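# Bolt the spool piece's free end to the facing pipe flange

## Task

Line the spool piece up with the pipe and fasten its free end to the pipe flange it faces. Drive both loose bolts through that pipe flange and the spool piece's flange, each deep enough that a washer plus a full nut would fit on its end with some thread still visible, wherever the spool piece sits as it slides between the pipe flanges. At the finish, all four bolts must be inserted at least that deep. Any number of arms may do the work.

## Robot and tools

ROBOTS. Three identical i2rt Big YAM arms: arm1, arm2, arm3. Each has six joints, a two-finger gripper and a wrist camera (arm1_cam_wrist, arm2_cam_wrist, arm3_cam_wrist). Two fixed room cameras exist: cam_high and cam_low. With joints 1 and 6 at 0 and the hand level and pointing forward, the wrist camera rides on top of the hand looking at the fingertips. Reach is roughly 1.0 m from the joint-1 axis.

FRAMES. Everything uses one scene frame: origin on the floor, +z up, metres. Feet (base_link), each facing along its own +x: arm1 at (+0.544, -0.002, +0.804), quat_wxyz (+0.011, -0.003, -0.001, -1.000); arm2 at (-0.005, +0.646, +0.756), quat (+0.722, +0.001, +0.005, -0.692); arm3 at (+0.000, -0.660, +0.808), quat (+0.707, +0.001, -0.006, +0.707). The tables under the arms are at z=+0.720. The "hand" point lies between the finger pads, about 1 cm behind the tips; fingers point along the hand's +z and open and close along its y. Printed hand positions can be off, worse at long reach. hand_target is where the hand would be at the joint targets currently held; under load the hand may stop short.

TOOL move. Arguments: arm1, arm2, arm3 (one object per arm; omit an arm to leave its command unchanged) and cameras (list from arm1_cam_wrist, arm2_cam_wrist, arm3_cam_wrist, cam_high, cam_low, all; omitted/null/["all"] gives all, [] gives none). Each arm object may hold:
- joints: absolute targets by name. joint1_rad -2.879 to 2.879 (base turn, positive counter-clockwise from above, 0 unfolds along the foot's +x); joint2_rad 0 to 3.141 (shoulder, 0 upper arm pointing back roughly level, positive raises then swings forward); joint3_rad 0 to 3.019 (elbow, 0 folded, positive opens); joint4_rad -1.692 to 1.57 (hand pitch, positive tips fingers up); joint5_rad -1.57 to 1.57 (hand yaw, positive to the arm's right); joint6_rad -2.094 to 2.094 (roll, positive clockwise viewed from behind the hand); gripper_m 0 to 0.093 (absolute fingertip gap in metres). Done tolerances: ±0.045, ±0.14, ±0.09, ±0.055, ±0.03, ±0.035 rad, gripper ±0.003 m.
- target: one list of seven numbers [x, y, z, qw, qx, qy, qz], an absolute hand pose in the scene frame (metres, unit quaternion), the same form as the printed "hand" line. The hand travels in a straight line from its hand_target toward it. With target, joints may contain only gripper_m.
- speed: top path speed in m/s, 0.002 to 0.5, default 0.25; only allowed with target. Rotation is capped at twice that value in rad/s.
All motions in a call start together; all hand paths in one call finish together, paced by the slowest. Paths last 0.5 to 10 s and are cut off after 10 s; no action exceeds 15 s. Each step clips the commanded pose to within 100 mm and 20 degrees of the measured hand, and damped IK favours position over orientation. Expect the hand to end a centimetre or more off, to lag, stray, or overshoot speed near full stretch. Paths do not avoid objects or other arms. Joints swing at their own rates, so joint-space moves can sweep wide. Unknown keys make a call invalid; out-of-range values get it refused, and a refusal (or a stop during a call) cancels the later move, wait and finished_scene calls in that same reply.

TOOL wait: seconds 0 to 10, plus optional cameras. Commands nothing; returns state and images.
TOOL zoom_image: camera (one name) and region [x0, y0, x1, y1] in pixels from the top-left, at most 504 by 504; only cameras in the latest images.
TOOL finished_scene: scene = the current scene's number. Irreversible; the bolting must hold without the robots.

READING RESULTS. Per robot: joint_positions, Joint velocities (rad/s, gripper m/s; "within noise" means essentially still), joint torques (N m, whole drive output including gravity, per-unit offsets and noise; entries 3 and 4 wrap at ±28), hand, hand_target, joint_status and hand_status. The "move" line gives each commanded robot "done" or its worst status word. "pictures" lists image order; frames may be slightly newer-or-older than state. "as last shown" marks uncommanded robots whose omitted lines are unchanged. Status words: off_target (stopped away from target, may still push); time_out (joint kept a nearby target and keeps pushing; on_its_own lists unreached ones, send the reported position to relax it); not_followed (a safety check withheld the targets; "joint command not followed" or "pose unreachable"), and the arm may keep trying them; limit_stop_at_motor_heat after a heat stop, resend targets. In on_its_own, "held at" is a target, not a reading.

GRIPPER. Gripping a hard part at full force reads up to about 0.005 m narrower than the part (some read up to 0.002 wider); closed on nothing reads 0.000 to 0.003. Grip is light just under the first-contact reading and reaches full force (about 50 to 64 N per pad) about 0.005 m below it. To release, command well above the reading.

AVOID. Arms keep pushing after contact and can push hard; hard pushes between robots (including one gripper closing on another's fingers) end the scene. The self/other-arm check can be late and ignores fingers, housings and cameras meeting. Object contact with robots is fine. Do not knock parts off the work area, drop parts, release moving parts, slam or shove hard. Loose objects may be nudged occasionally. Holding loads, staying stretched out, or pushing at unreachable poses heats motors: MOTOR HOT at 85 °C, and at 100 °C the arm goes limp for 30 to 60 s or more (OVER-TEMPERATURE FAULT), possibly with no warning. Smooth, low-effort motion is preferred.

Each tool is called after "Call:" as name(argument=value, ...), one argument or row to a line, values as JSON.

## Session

Call:
move(
)

Scene clock: 0.00 s.
Joint torques (N m): no reading
Heat: arm1: hottest joint1_rad 26 °C; arm2: hottest joint2_rad 26 °C; arm3: hottest joint3_rad 27 °C.
Joint velocities: within noise
arm1.joint_positions: joint1_rad=-0.039 joint2_rad=+0.530 joint3_rad=+1.431 joint4_rad=-1.187 joint5_rad=-0.262 joint6_rad=-0.219 gripper_m=+0.09396
arm1.joint_status: not commanded
arm1.hand: x=+0.3508 y=-0.0412 z=+1.4181 quat_wxyz=(-0.034, -0.780, -0.157, +0.605) (m; scene frame)
arm1.hand_target: x=+0.3548 y=-0.0412 z=+1.4275 quat_wxyz=(-0.033, -0.773, -0.158, +0.614) (m; scene frame)
arm1.hand_status: not commanded
arm2.joint_positions: joint1_rad=-0.314 joint2_rad=+0.536 joint3_rad=+1.343 joint4_rad=-1.211 joint5_rad=-0.221 joint6_rad=-0.105 gripper_m=+0.09396
arm2.joint_status: not commanded
arm2.hand: x=-0.0250 y=+0.4220 z=+1.3171 quat_wxyz=(-0.380, -0.595, -0.585, +0.400) (m; scene frame)
arm2.hand_target: x=-0.0240 y=+0.4252 z=+1.3289 quat_wxyz=(-0.386, -0.588, -0.581, +0.410) (m; scene frame)
arm2.hand_status: not commanded
arm3.joint_positions: joint1_rad=+0.235 joint2_rad=+0.572 joint3_rad=+1.373 joint4_rad=-1.512 joint5_rad=-0.035 joint6_rad=-0.424 gripper_m=+0.09396
arm3.joint_status: not commanded
arm3.hand: x=-0.0538 y=-0.4791 z=+1.3156 quat_wxyz=(-0.316, +0.819, -0.391, -0.277) (m; scene frame)
arm3.hand_target: x=-0.0536 y=-0.4808 z=+1.3271 quat_wxyz=(-0.326, +0.814, -0.388, -0.285) (m; scene frame)
arm3.hand_status: not commanded
pictures: arm1_cam_wrist, arm2_cam_wrist, arm3_cam_wrist, cam_high, cam_low
Images, in order (width x height): arm1_cam_wrist 504x504, arm2_cam_wrist 504x504, arm3_cam_wrist 504x504, cam_high 504x504, cam_low 504x504.

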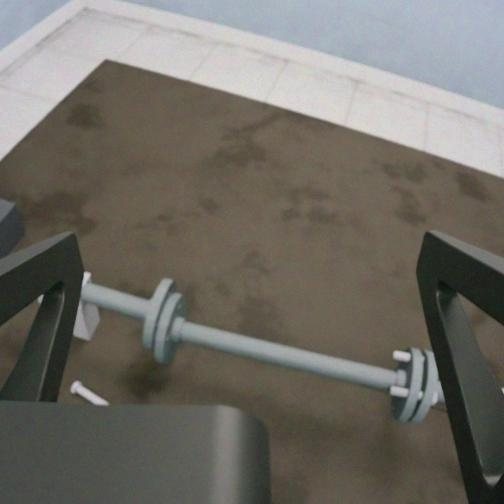

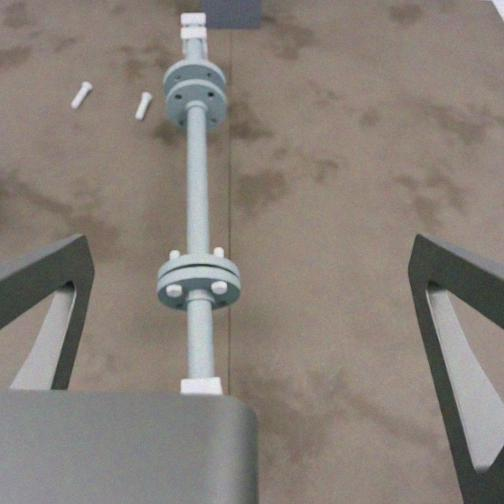

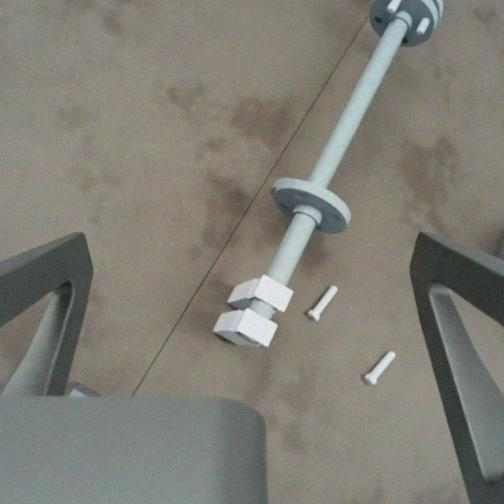

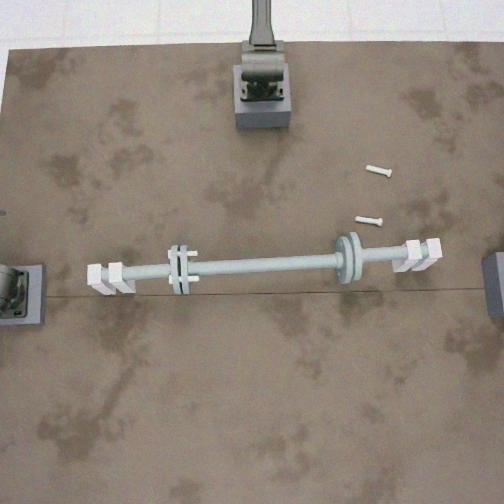

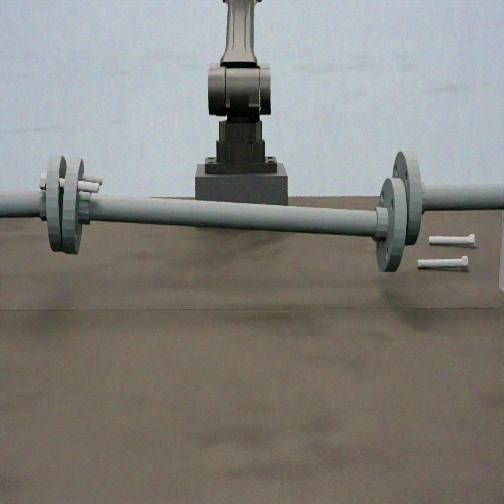

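Call:
move(
  arm1={"target":[0.048,-0.06,0.97,0,0.7373,-0.6756,0],"speed":0.4},
  arm3={"target":[0.15,-0.29,0.90,0,0.648,-0.7615,0],"speed":0.4},
)

Call:
move(
  arm1={"target":[0.048,-0.06,0.94,0,0.7373,-0.6756,0],"speed":0.2},
  arm3={"target":[0.16,-0.30,0.86,0,0.648,-0.7615,0],"speed":0.2},
)

Scene clock: 20.30 s.
Joint torques (N m): arm1=[0.32 -14.33 9.69 0.06 -0.07 0.18] | arm2=[0.44 2.2 8.05 2.29 -0.07 -0.1] | arm3=[-0.15 -10.23 10.69 0.91 0.06 0.08]
Heat: arm1: hottest joint3_rad 30 °C; arm2: hottest joint3_rad 28 °C; arm3: hottest joint3_rad 29 °C.
move: arm1 off_target; arm3 off_target
Joint velocities: within noise
arm1.joint_positions: joint1_rad=+0.101 joint2_rad=+1.677 joint3_rad=+1.398 joint4_rad=-1.328 joint5_rad=+0.003 joint6_rad=+1.591 gripper_m=+0.09396
arm1.joint_status: not commanded
arm1.hand: x=+0.0610 y=-0.0604 z=+0.9565 quat_wxyz=(+0.012, -0.743, +0.670, -0.009) (m; scene frame)
arm1.hand_target: x=+0.0485 y=-0.0599 z=+0.9701 quat_wxyz=(+0.000, -0.737, +0.676, +0.000) (m; scene frame)
arm1.hand_status: off_target (0.019 m and 1.9 deg from the pose sent, 0.541 m and 124.1 deg at the start)
arm2: as last shown
arm3.joint_positions: joint1_rad=-0.377 joint2_rad=+1.502 joint3_rad=+0.971 joint4_rad=-1.107 joint5_rad=-0.007 joint6_rad=-0.236 gripper_m=+0.09396
arm3.joint_status: not commanded
arm3.hand: x=+0.1371 y=-0.3105 z=+0.8860 quat_wxyz=(+0.026, +0.656, -0.755, +0.011) (m; scene frame)
arm3.hand_target: x=+0.1497 y=-0.2910 z=+0.9006 quat_wxyz=(+0.000, +0.648, -0.762, +0.000) (m; scene frame)
arm3.hand_status: off_target (0.028 m and 3.4 deg from the pose sent, 0.500 m and 68.1 deg at the start)
pictures: arm1_cam_wrist, arm2_cam_wrist, arm3_cam_wrist, cam_high, cam_low
Images, in order (width x height): arm1_cam_wrist 504x504, arm2_cam_wrist 504x504, arm3_cam_wrist 504x504, cam_high 504x504, cam_low 504x504.

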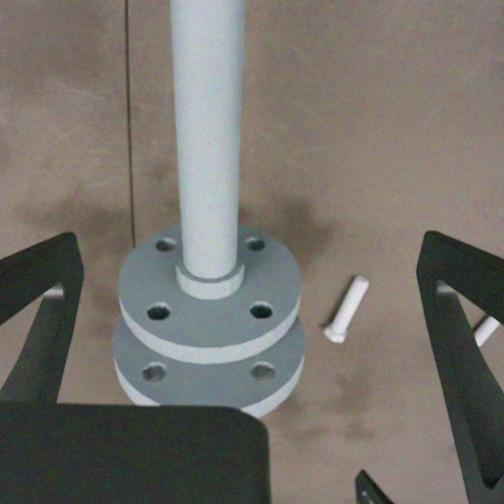

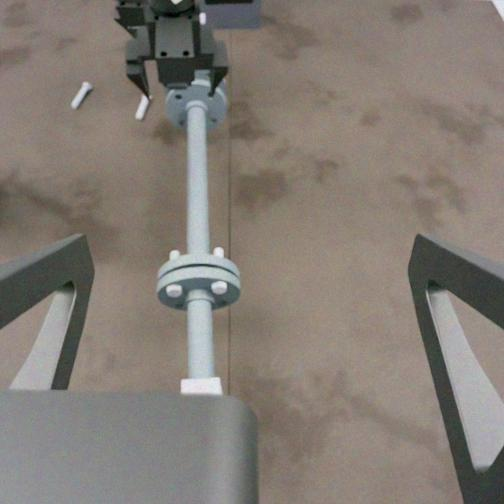

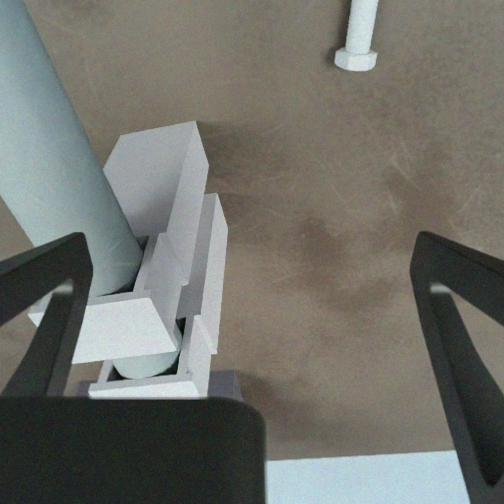

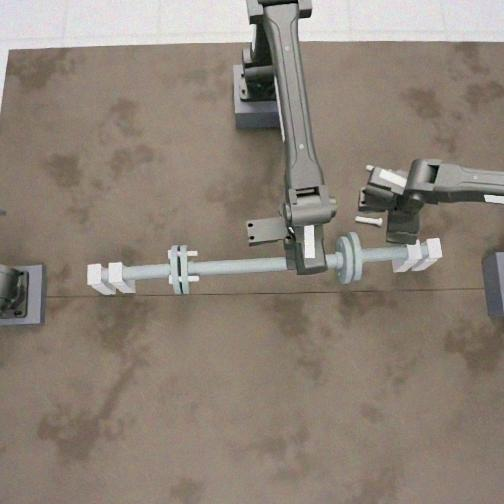

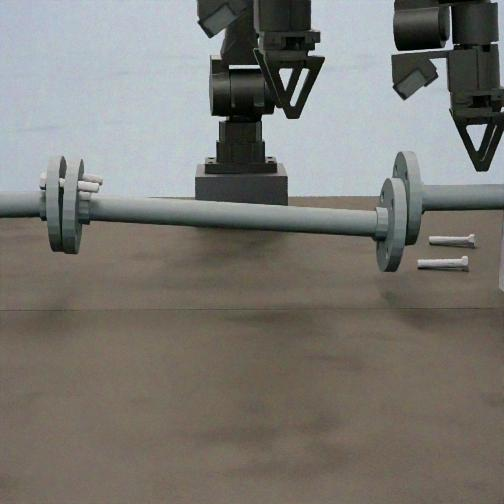

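Scene clock: 21.50 s.
Joint torques (N m): arm1=[0.38 -13.98 6.99 0.98 -0.07 0.16] | arm2=[0.44 2.26 8.05 2.29 -0.07 -0.1] | arm3=[-0.03 -10.11 7.02 1.09 0.05 -0.18]
Heat: arm1: hottest joint3_rad 30 °C; arm2: hottest joint3_rad 28 °C; arm3: hottest joint3_rad 29 °C.
move: arm1 done; arm3 done
Joint velocities: within noise
arm1.joint_positions: joint1_rad=+0.101 joint2_rad=+1.691 joint3_rad=+1.385 joint4_rad=-1.270 joint5_rad=+0.003 joint6_rad=+1.591 gripper_m=+0.09396
arm1.joint_status: not commanded
arm1.hand: x=+0.0514 y=-0.0616 z=+0.9452 quat_wxyz=(+0.000, -0.742, +0.670, +0.001) (m; scene frame)
arm1.hand_target: x=+0.0481 y=-0.0600 z=+0.9401 quat_wxyz=(+0.000, -0.737, +0.676, +0.000) (m; scene frame)
arm1.hand_status: done (0.006 m and 0.9 deg from the pose sent, 0.021 m and 1.9 deg at the start)
arm2: as last shown
arm3.joint_positions: joint1_rad=-0.409 joint2_rad=+1.547 joint3_rad=+0.948 joint4_rad=-0.993 joint5_rad=-0.006 joint6_rad=-0.246 gripper_m=+0.09396
arm3.joint_status: not commanded
arm3.hand: x=+0.1543 y=-0.3017 z=+0.8614 quat_wxyz=(+0.005, +0.648, -0.762, +0.001) (m; scene frame)
arm3.hand_target: x=+0.1600 y=-0.3001 z=+0.8600 quat_wxyz=(+0.000, +0.648, -0.762, +0.000) (m; scene frame)
arm3.hand_status: done (0.006 m and 0.6 deg from the pose sent, 0.036 m and 3.4 deg at the start)
pictures: arm1_cam_wrist, arm2_cam_wrist, arm3_cam_wrist, cam_high, cam_low
Images, in order (width x height): arm1_cam_wrist 504x504, arm2_cam_wrist 504x504, arm3_cam_wrist 504x504, cam_high 504x504, cam_low 504x504.

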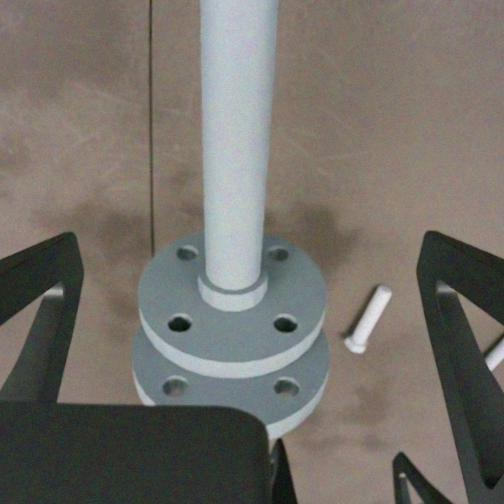

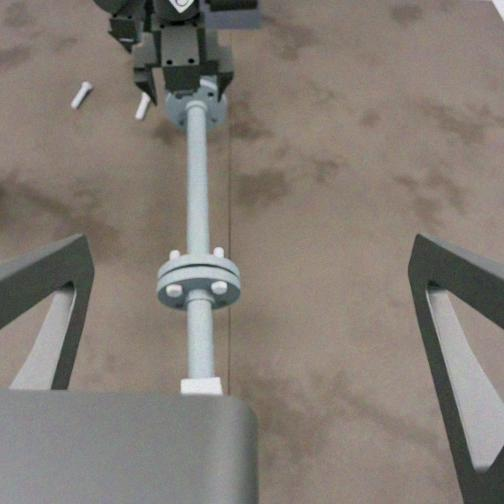

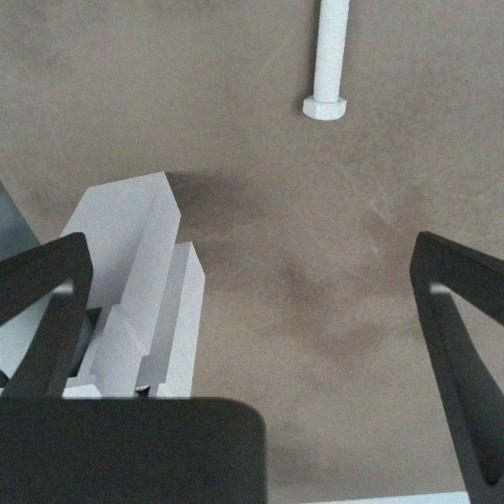

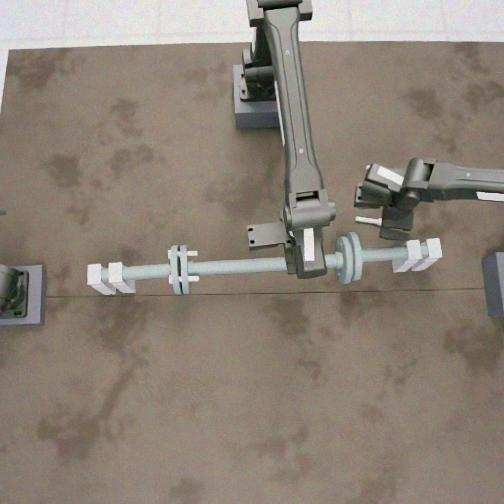

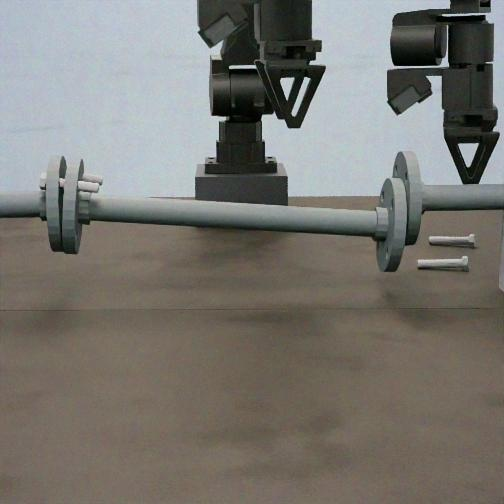

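Call:
move(
  arm1={"target":[0.042,-0.06,0.813,0,0.7373,-0.6756,0],"speed":0.15},
  arm3={"target":[0.193,-0.295,0.79,0,0.635,-0.7725,0],"speed":0.15},
)

Scene clock: 35.60 s.
Joint torques (N m): arm1=[0.21 -15.15 6.19 0.99 -0.07 0.14] | arm2=[0.44 2.26 8.05 2.3 -0.06 -0.1] | arm3=[-0.03 -11.63 5.91 1.06 0.04 -0.19]
Heat: arm1: hottest joint3_rad 31 °C; arm2: hottest joint3_rad 30 °C; arm3: hottest joint3_rad 30 °C.
move: arm1 done; arm3 done
Joint velocities: within noise
arm1.joint_positions: joint1_rad=+0.101 joint2_rad=+1.856 joint3_rad=+1.240 joint4_rad=-0.966 joint5_rad=+0.003 joint6_rad=+1.591 gripper_m=+0.09396
arm1.joint_status: not commanded
arm1.hand: x=+0.0455 y=-0.0626 z=+0.8159 quat_wxyz=(+0.002, -0.742, +0.670, -0.001) (m; scene frame)
arm1.hand_target: x=+0.0420 y=-0.0600 z=+0.8131 quat_wxyz=(+0.000, -0.737, +0.676, +0.000) (m; scene frame)
arm1.hand_status: done (0.005 m and 0.9 deg from the pose sent, 0.132 m and 0.9 deg at the start)
arm2: as last shown
arm3.joint_positions: joint1_rad=-0.476 joint2_rad=+1.717 joint3_rad=+0.933 joint4_rad=-0.807 joint5_rad=-0.005 joint6_rad=-0.280 gripper_m=+0.09396
arm3.joint_status: not commanded
arm3.hand: x=+0.1873 y=-0.2954 z=+0.7923 quat_wxyz=(+0.005, +0.635, -0.773, +0.000) (m; scene frame)
arm3.hand_target: x=+0.1929 y=-0.2951 z=+0.7900 quat_wxyz=(+0.000, +0.635, -0.772, +0.000) (m; scene frame)
arm3.hand_status: done (0.006 m and 0.5 deg from the pose sent, 0.082 m and 2.0 deg at the start)
pictures: arm1_cam_wrist, arm2_cam_wrist, arm3_cam_wrist, cam_high, cam_low
Images, in order (width x height): arm1_cam_wrist 504x504, arm2_cam_wrist 504x504, arm3_cam_wrist 504x504, cam_high 504x504, cam_low 504x504.

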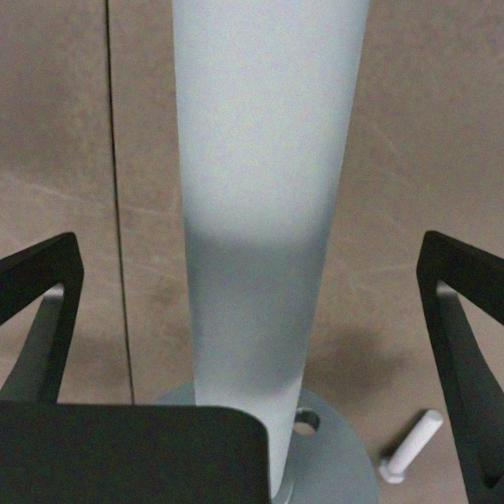

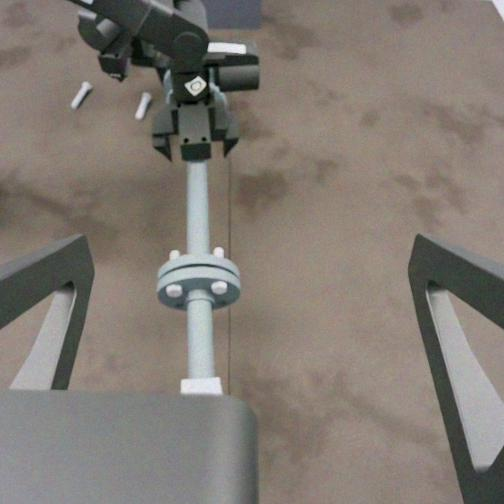

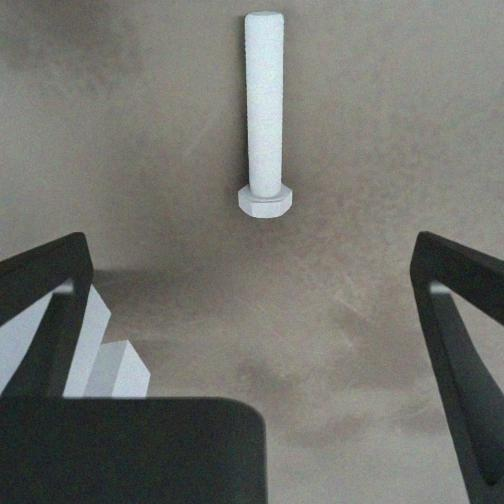

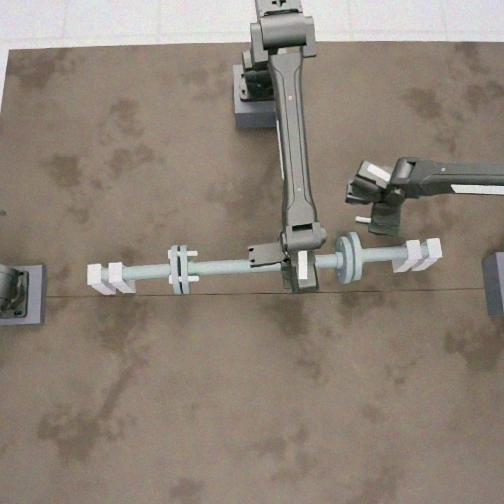

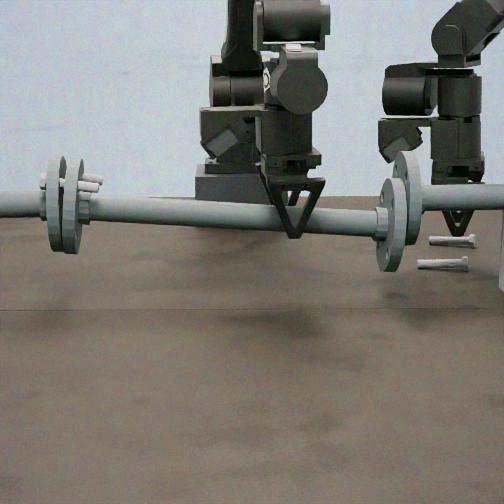

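Call:
move(
  arm3={"target":[0.1965,-0.296,0.734,0,0.635,-0.7725,0],"speed":0.1},
  arm1={"joints":{"gripper_m":0.026}},
)

Scene clock: 39.77 s.
Joint torques (N m): arm1=[0.26 -15.15 6.23 1.01 -0.04 0.02] | arm2=[0.44 2.26 8.05 2.3 -0.06 -0.1] | arm3=[-0.26 -12.4 4.86 1.1 0.05 -0.17]
Heat: arm1: hottest joint3_rad 31 °C; arm2: hottest joint3_rad 30 °C; arm3: hottest joint3_rad 30 °C.
move: arm1 off_target; arm3 done
Joint velocities: within noise
arm1.joint_positions: joint1_rad=+0.101 joint2_rad=+1.856 joint3_rad=+1.239 joint4_rad=-0.967 joint5_rad=+0.003 joint6_rad=+1.602 gripper_m=+0.03218
arm1.joint_status: gripper_m off_target (ended at +0.03221, target +0.02600)
arm1.hand: x=+0.0461 y=-0.0627 z=+0.8157 quat_wxyz=(+0.003, -0.739, +0.674, -0.002) (m; scene frame)
arm1.hand_target: x=+0.0420 y=-0.0600 z=+0.8131 quat_wxyz=(+0.000, -0.737, +0.675, +0.000) (m; scene frame)
arm1.hand_status: not commanded
arm2: as last shown
arm3.joint_positions: joint1_rad=-0.483 joint2_rad=+1.841 joint3_rad=+0.907 joint4_rad=-0.656 joint5_rad=-0.005 joint6_rad=-0.288 gripper_m=+0.09396
arm3.joint_status: not commanded
arm3.hand: x=+0.1906 y=-0.2954 z=+0.7366 quat_wxyz=(+0.004, +0.635, -0.772, +0.000) (m; scene frame)
arm3.hand_target: x=+0.1963 y=-0.2961 z=+0.7340 quat_wxyz=(+0.000, +0.635, -0.772, +0.000) (m; scene frame)
arm3.hand_status: done (0.006 m and 0.5 deg from the pose sent, 0.059 m and 0.5 deg at the start)
pictures: arm1_cam_wrist, arm2_cam_wrist, arm3_cam_wrist, cam_high, cam_low
Images, in order (width x height): arm1_cam_wrist 504x504, arm2_cam_wrist 504x504, arm3_cam_wrist 504x504, cam_high 504x504, cam_low 504x504.

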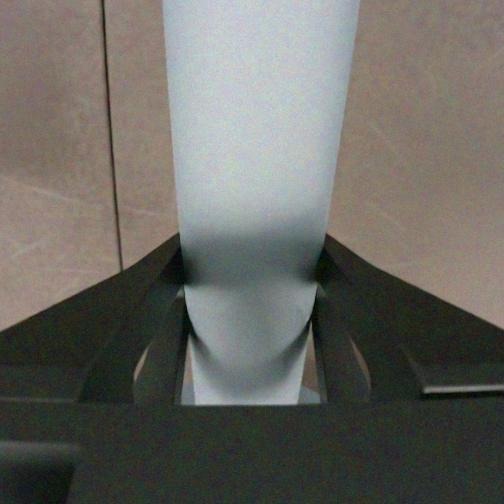

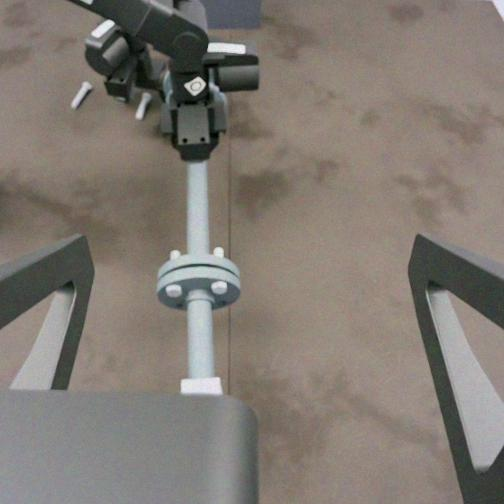

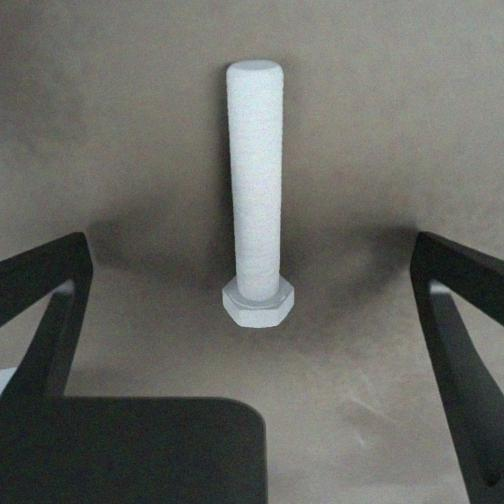

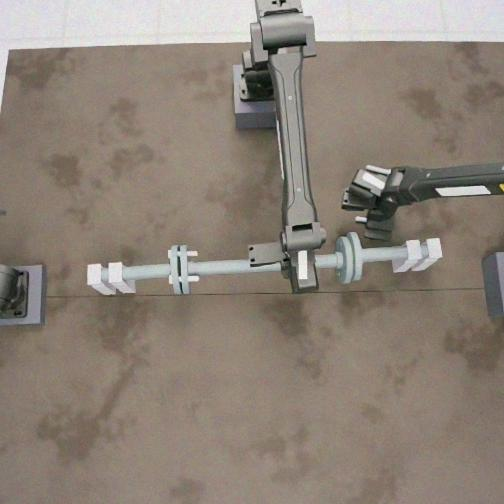

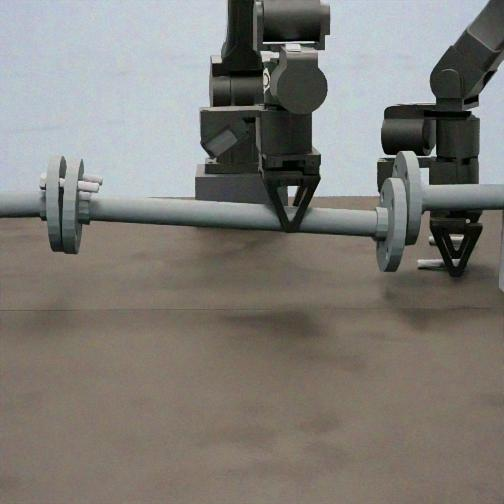

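Call:
move(
  arm3={"joints":{"gripper_m":0.003}},
  arm1={"target":[0.049,-0.061,0.853,0,0.7373,-0.6756,0],"speed":0.04},
  cameras=["arm3_cam_wrist","cam_high","cam_low"],
)

Call:
zoom_image(
  camera="cam_low",
  region=[340, 130, 480, 280],
)

Call:
zoom_image(
  camera="cam_high",
  region=[280, 190, 440, 320],
)

Scene clock: 47.03 s.
Joint torques (N m): arm1=[0.62 -19.84 7.23 -2.15 -0.04 0.05] | arm2=[0.44 2.26 8.03 2.3 -0.06 -0.1] | arm3=[-0.21 -12.45 4.86 1.07 0.01 -0.16]
Heat: arm1: hottest joint3_rad 32 °C; arm2: hottest joint3_rad 30 °C; arm3: hottest joint3_rad 30 °C.
move: arm1 off_target; arm3 off_target
Joint velocities: within noise
arm1.joint_positions: joint1_rad=+0.101 joint2_rad=+1.854 joint3_rad=+1.239 joint4_rad=-0.979 joint5_rad=+0.003 joint6_rad=+1.602 gripper_m=+0.03218
arm1.joint_status: not commanded
arm1.hand: x=+0.0487 y=-0.0623 z=+0.8170 quat_wxyz=(+0.006, -0.739, +0.674, -0.005) (m; scene frame)
arm1.hand_target: x=+0.0490 y=-0.0611 z=+0.8514 quat_wxyz=(+0.000, -0.737, +0.675, +0.000) (m; scene frame)
arm1.hand_status: off_target (0.036 m and 0.9 deg from the pose sent, 0.038 m and 0.4 deg at the start)
arm2: as last shown
arm3.joint_positions: joint1_rad=-0.483 joint2_rad=+1.841 joint3_rad=+0.907 joint4_rad=-0.655 joint5_rad=-0.005 joint6_rad=-0.289 gripper_m=+0.01057
arm3.joint_status: gripper_m off_target (ended at +0.01060, target +0.00300)
arm3.hand: x=+0.1909 y=-0.2953 z=+0.7366 quat_wxyz=(+0.004, +0.635, -0.772, +0.000) (m; scene frame)
arm3.hand_target: x=+0.1964 y=-0.2960 z=+0.7340 quat_wxyz=(+0.000, +0.635, -0.772, +0.000) (m; scene frame)
arm3.hand_status: not commanded
pictures: arm3_cam_wrist, cam_high, cam_low
Images, in order (width x height): arm3_cam_wrist 504x504, cam_high 504x504, cam_low 504x504.

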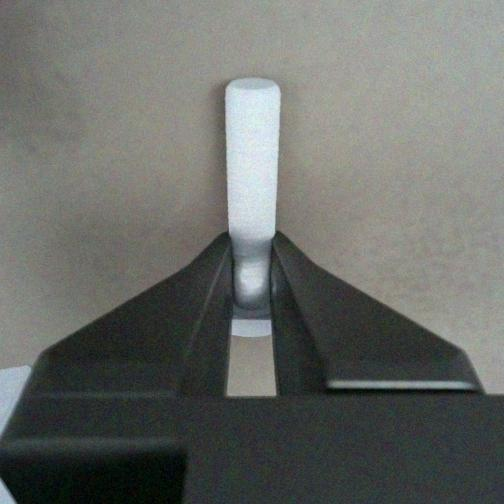

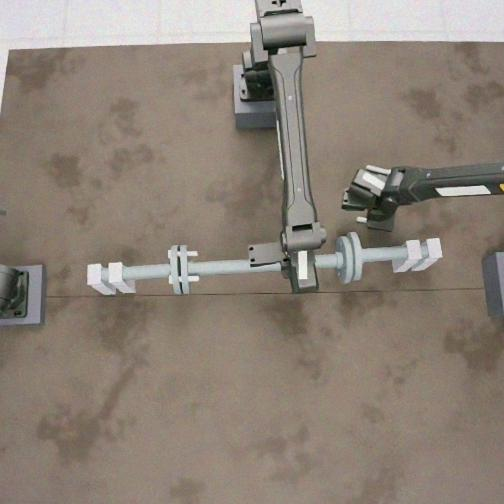

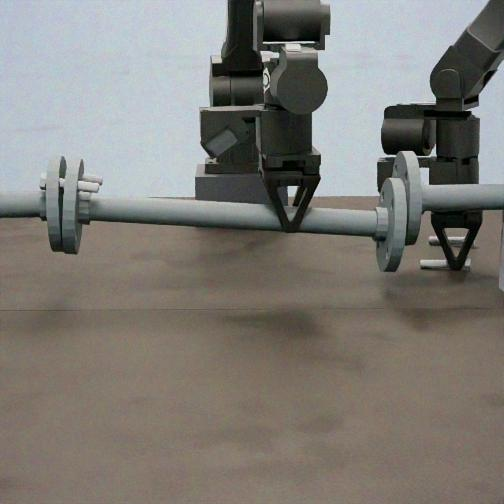

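Scaled by 3.360 from the camera's 504x504 image, which has a finer 720x720 frame.

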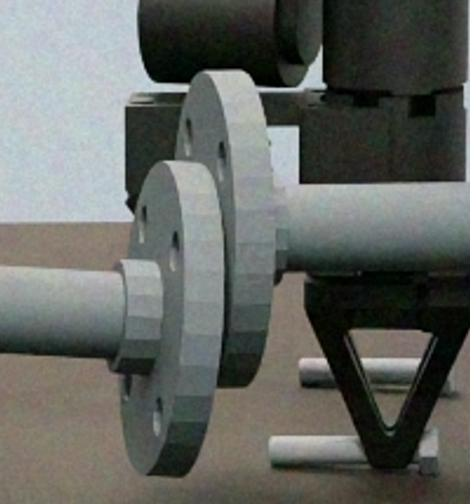

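Scaled by 3.150 from the camera's 504x504 image, which has a finer 720x720 frame.

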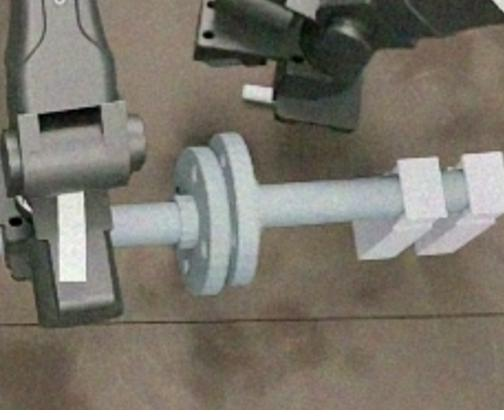

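Call:
move(
  arm1={"target":[0.049,-0.061,0.868,0,0.7373,-0.6756,0],"speed":0.05},
  arm3={"target":[0.18,-0.32,0.83,0,0.66,-0.7515,0],"speed":0.12},
  cameras=["arm3_cam_wrist","cam_high","cam_low"],
)

Call:
zoom_image(
  camera="cam_low",
  region=[340, 130, 480, 280],
)

Call:
zoom_image(
  camera="cam_high",
  region=[280, 190, 440, 320],
)

Scene clock: 52.77 s.
Joint torques (N m): arm1=[0.62 -17.79 8.4 -0.28 0.23 0.29] | arm2=[0.38 2.26 8.05 2.29 -0.07 -0.1] | arm3=[0.26 -11.87 6.34 0.13 0.01 -0.17]
Heat: arm1: hottest joint3_rad 32 °C; arm2: hottest joint3_rad 31 °C; arm3: hottest joint3_rad 30 °C.
move: arm1 off_target; arm3 done
Joint velocities: within noise
arm1.joint_positions: joint1_rad=+0.101 joint2_rad=+1.808 joint3_rad=+1.240 joint4_rad=-1.063 joint5_rad=-0.006 joint6_rad=+1.581 gripper_m=+0.03219
arm1.joint_status: not commanded
arm1.hand: x=+0.0640 y=-0.0619 z=+0.8398 quat_wxyz=(+0.017, -0.745, +0.666, -0.020) (m; scene frame)
arm1.hand_target: x=+0.0499 y=-0.0610 z=+0.8678 quat_wxyz=(+0.000, -0.737, +0.675, +0.000) (m; scene frame)
arm1.hand_status: off_target (0.032 m and 3.3 deg from the pose sent, 0.051 m and 0.9 deg at the start)
arm2: as last shown
arm3.joint_positions: joint1_rad=-0.483 joint2_rad=+1.597 joint3_rad=+0.887 joint4_rad=-0.875 joint5_rad=-0.005 joint6_rad=-0.346 gripper_m=+0.01057
arm3.joint_status: not commanded
arm3.hand: x=+0.1786 y=-0.3185 z=+0.8247 quat_wxyz=(+0.002, +0.657, -0.754, -0.001) (m; scene frame)
arm3.hand_target: x=+0.1799 y=-0.3200 z=+0.8299 quat_wxyz=(+0.000, +0.660, -0.751, +0.000) (m; scene frame)
arm3.hand_status: done (0.006 m and 0.5 deg from the pose sent, 0.097 m and 3.7 deg at the start)
pictures: arm3_cam_wrist, cam_high, cam_low
Images, in order (width x height): arm3_cam_wrist 504x504, cam_high 504x504, cam_low 504x504.

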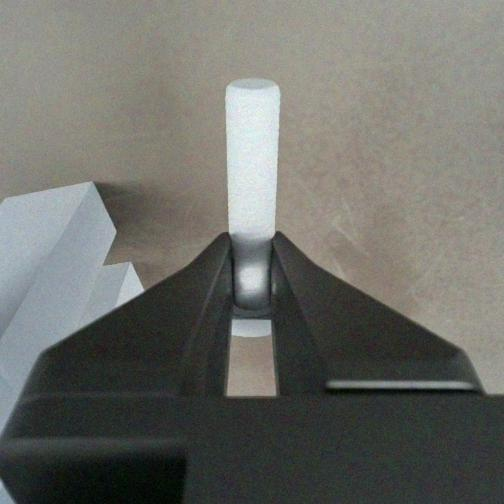

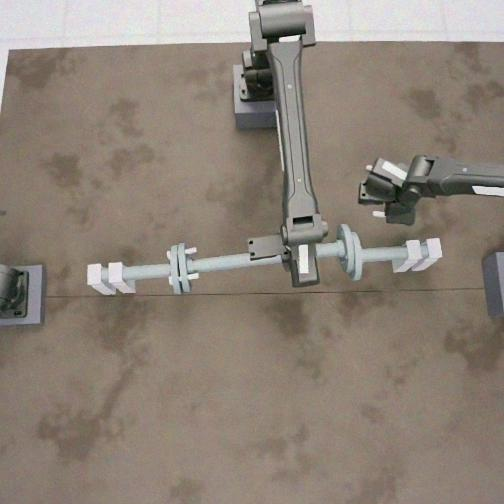

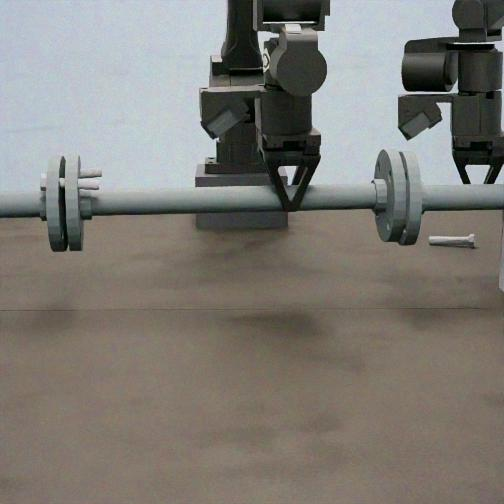

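Scaled by 3.360 from the camera's 504x504 image, which has a finer 720x720 frame.

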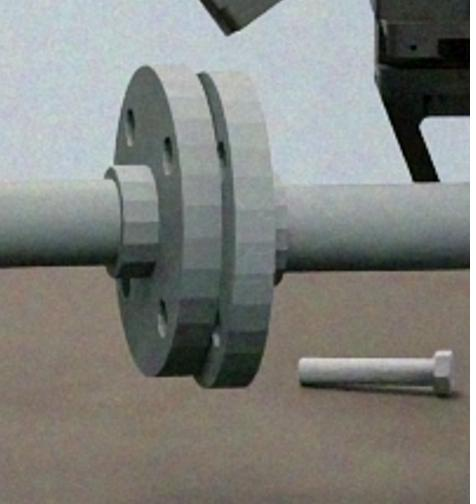

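Scaled by 3.150 from the camera's 504x504 image, which has a finer 720x720 frame.

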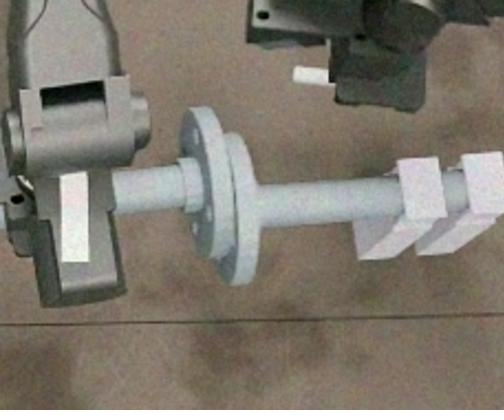

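Call:
move(
  arm1={"target":[0.037,-0.061,0.866,0,0.7373,-0.6756,0],"speed":0.04},
  arm3={"target":[0.12,-0.34,0.88,0,0.72,-0.694,0],"speed":0.12},
  cameras=["cam_high","cam_low"],
)

Call:
zoom_image(
  camera="cam_low",
  region=[340, 130, 480, 280],
)

Call:
zoom_image(
  camera="cam_high",
  region=[280, 190, 440, 320],
)

Scene clock: 59.27 s.
Joint torques (N m): arm1=[0.44 -15.91 9.94 -0.03 0.25 0.26] | arm2=[0.44 2.26 8.06 2.29 -0.07 -0.1] | arm3=[1.38 -9.52 7.1 0.16 -0.06 -0.16]
Heat: arm1: hottest joint3_rad 34 °C; arm2: hottest joint3_rad 31 °C; arm3: hottest joint3_rad 30 °C.
move: arm1 off_target; arm3 done
Joint velocities: within noise
arm1.joint_positions: joint1_rad=+0.101 joint2_rad=+1.808 joint3_rad=+1.256 joint4_rad=-1.077 joint5_rad=-0.006 joint6_rad=+1.582 gripper_m=+0.03219
arm1.joint_status: not commanded
arm1.hand: x=+0.0606 y=-0.0623 z=+0.8447 quat_wxyz=(+0.017, -0.745, +0.666, -0.020) (m; scene frame)
arm1.hand_target: x=+0.0382 y=-0.0609 z=+0.8665 quat_wxyz=(-0.001, -0.737, +0.676, +0.000) (m; scene frame)
arm1.hand_status: off_target (0.032 m and 3.3 deg from the pose sent, 0.038 m and 3.3 deg at the start)
arm2: as last shown
arm3.joint_positions: joint1_rad=-0.370 joint2_rad=+1.403 joint3_rad=+0.835 joint4_rad=-1.016 joint5_rad=-0.004 joint6_rad=-0.386 gripper_m=+0.01057
arm3.joint_status: not commanded
arm3.hand: x=+0.1236 y=-0.3396 z=+0.8755 quat_wxyz=(+0.001, +0.713, -0.701, +0.000) (m; scene frame)
arm3.hand_target: x=+0.1200 y=-0.3400 z=+0.8799 quat_wxyz=(+0.000, +0.720, -0.694, +0.000) (m; scene frame)
arm3.hand_status: done (0.006 m and 1.1 deg from the pose sent, 0.083 m and 10.0 deg at the start)
pictures: cam_high, cam_low
Images, in order (width x height): cam_high 504x504, cam_low 504x504.

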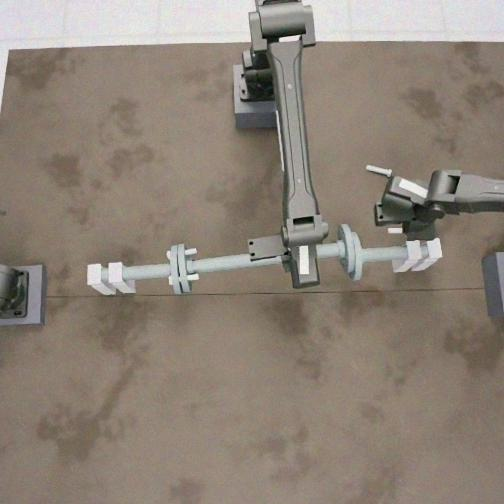

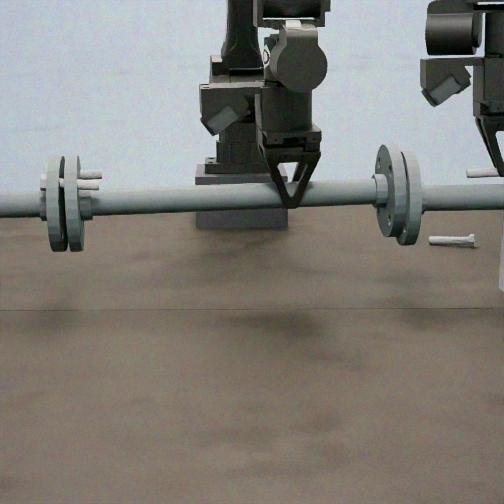

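Scaled by 3.360 from the camera's 504x504 image, which has a finer 720x720 frame.

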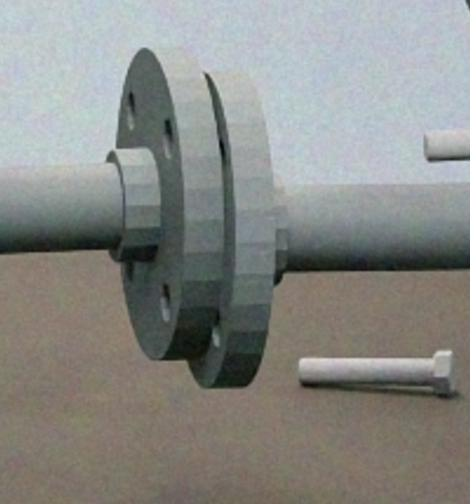

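Scaled by 3.150 from the camera's 504x504 image, which has a finer 720x720 frame.

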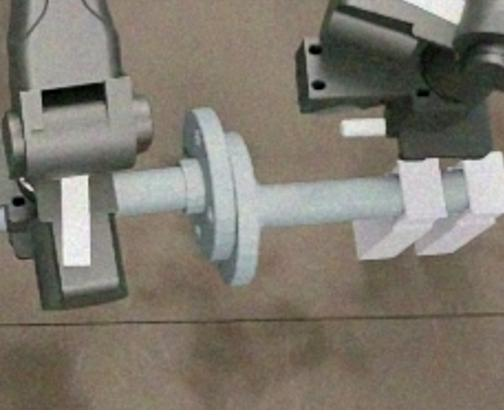

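Call:
move(
  arm1={"target":[0.029,-0.061,0.853,0,0.7373,-0.6756,0],"speed":0.04},
  cameras=["cam_high","cam_low","arm3_cam_wrist"],
)

Call:
zoom_image(
  camera="cam_low",
  region=[340, 130, 480, 280],
)

Call:
zoom_image(
  camera="cam_high",
  region=[280, 190, 440, 320],
)

Scene clock: 64.30 s.
Joint torques (N m): arm1=[0.26 -15.74 9.58 0.75 0.12 0.11] | arm2=[0.44 2.2 8.05 2.3 -0.06 -0.1] | arm3=[1.32 -9.64 6.99 0.14 -0.07 -0.17]
Heat: arm1: hottest joint3_rad 35 °C; arm2: hottest joint3_rad 31 °C; arm3: hottest joint3_rad 31 °C.
move: arm1 off_target
Joint velocities: within noise
arm1.joint_positions: joint1_rad=+0.101 joint2_rad=+1.837 joint3_rad=+1.272 joint4_rad=-1.073 joint5_rad=-0.002 joint6_rad=+1.593 gripper_m=+0.03219
arm1.joint_status: not commanded
arm1.hand: x=+0.0551 y=-0.0623 z=+0.8362 quat_wxyz=(+0.021, -0.741, +0.670, -0.021) (m; scene frame)
arm1.hand_target: x=+0.0302 y=-0.0609 z=+0.8537 quat_wxyz=(+0.000, -0.737, +0.676, +0.000) (m; scene frame)
arm1.hand_status: off_target (0.031 m and 3.5 deg from the pose sent, 0.033 m and 3.3 deg at the start)
arm2.joint_positions: joint1_rad=-0.314 joint2_rad=+0.536 joint3_rad=+1.343 joint4_rad=-1.211 joint5_rad=-0.221 joint6_rad=-0.105 gripper_m=+0.09396
arm2.joint_status: not commanded
arm2.hand: x=-0.0250 y=+0.4220 z=+1.3171 quat_wxyz=(-0.380, -0.595, -0.585, +0.400) (m; scene frame)
arm2.hand_target: x=-0.0240 y=+0.4252 z=+1.3289 quat_wxyz=(-0.386, -0.588, -0.581, +0.410) (m; scene frame)
arm2.hand_status: not commanded
arm3: as last shown
arm3.joint_positions: joint1_rad=-0.370 joint2_rad=+1.403 joint3_rad=+0.835 joint4_rad=-1.017 joint5_rad=-0.004 joint6_rad=-0.386 gripper_m=+0.01057
arm3.hand: x=+0.1235 y=-0.3397 z=+0.8755 quat_wxyz=(+0.001, +0.713, -0.701, +0.000) (m; scene frame)
pictures: arm3_cam_wrist, cam_high, cam_low
Images, in order (width x height): arm3_cam_wrist 504x504, cam_high 504x504, cam_low 504x504.

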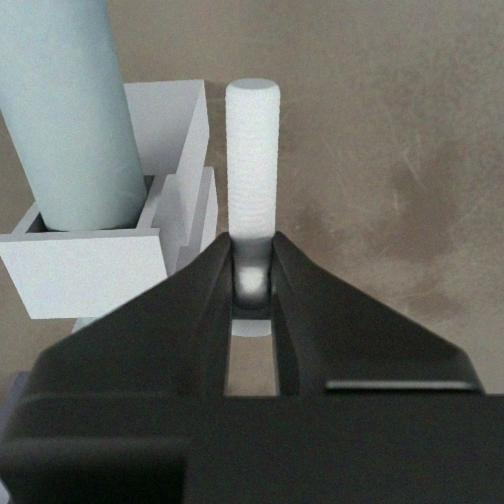

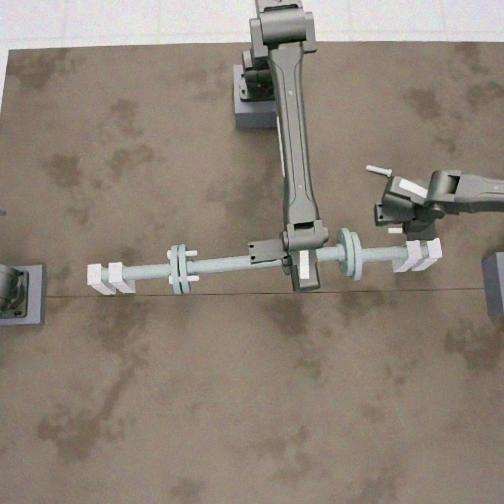

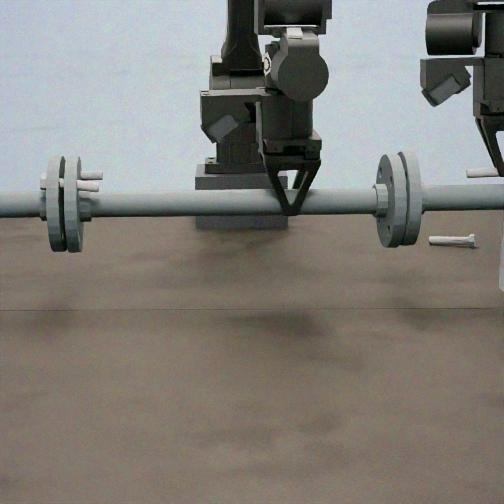

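Scaled by 3.360 from the camera's 504x504 image, which has a finer 720x720 frame.

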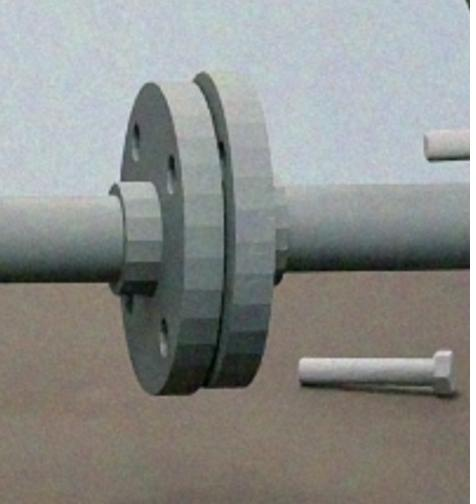

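Scaled by 3.150 from the camera's 504x504 image, which has a finer 720x720 frame.

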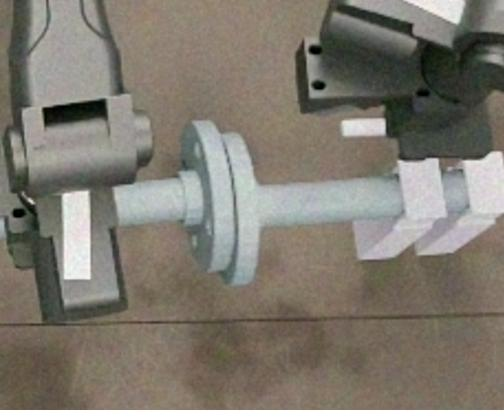

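Call:
move(
  arm1={"target":[0.0205,-0.061,0.856,0,0.7373,-0.6756,0],"speed":0.04},
  cameras=["cam_high","cam_low"],
)

Call:
zoom_image(
  camera="cam_low",
  region=[340, 130, 480, 280],
)

Call:
zoom_image(
  camera="cam_high",
  region=[280, 190, 440, 320],
)

Scene clock: 69.23 s.
Joint torques (N m): arm1=[0.15 -16.09 10.02 0.2 0.14 -0.14] | arm2=[0.38 2.2 8.05 2.3 -0.06 -0.1] | arm3=[1.38 -9.58 7.02 0.2 -0.06 -0.17]
Heat: arm1: hottest joint3_rad 35 °C; arm2: hottest joint3_rad 32 °C; arm3: hottest joint3_rad 31 °C.
move: arm1 off_target
Joint velocities: within noise
arm1.joint_positions: joint1_rad=+0.101 joint2_rad=+1.852 joint3_rad=+1.298 joint4_rad=-1.077 joint5_rad=-0.002 joint6_rad=+1.614 gripper_m=+0.03219
arm1.joint_status: not commanded
arm1.hand: x=+0.0462 y=-0.0634 z=+0.8369 quat_wxyz=(+0.019, -0.734, +0.678, -0.019) (m; scene frame)
arm1.hand_target: x=+0.0219 y=-0.0609 z=+0.8566 quat_wxyz=(+0.000, -0.737, +0.676, +0.000) (m; scene frame)
arm1.hand_status: off_target (0.032 m and 3.1 deg from the pose sent, 0.040 m and 3.5 deg at the start)
arm2, arm3: as last shown
pictures: cam_high, cam_low
Images, in order (width x height): cam_high 504x504, cam_low 504x504.

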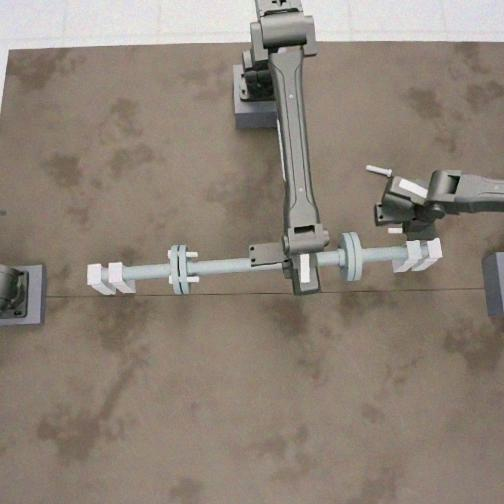

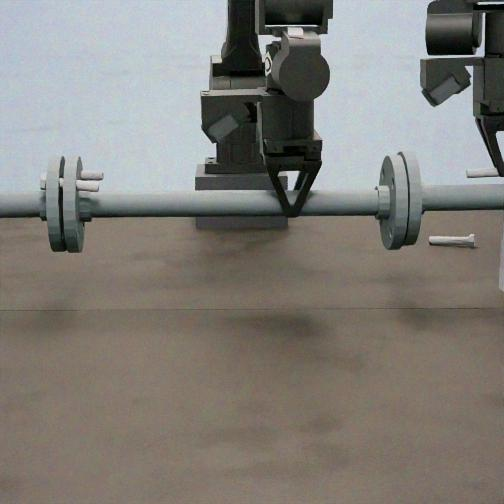

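Scaled by 3.360 from the camera's 504x504 image, which has a finer 720x720 frame.

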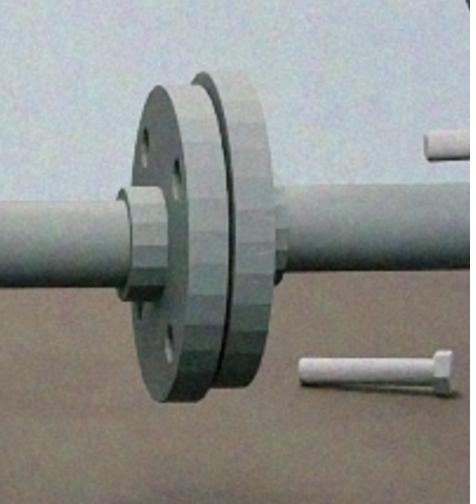

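Scaled by 3.150 from the camera's 504x504 image, which has a finer 720x720 frame.

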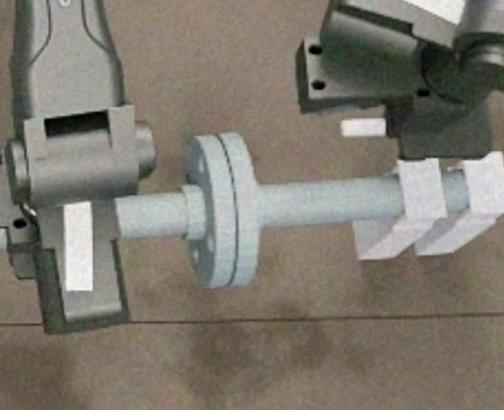

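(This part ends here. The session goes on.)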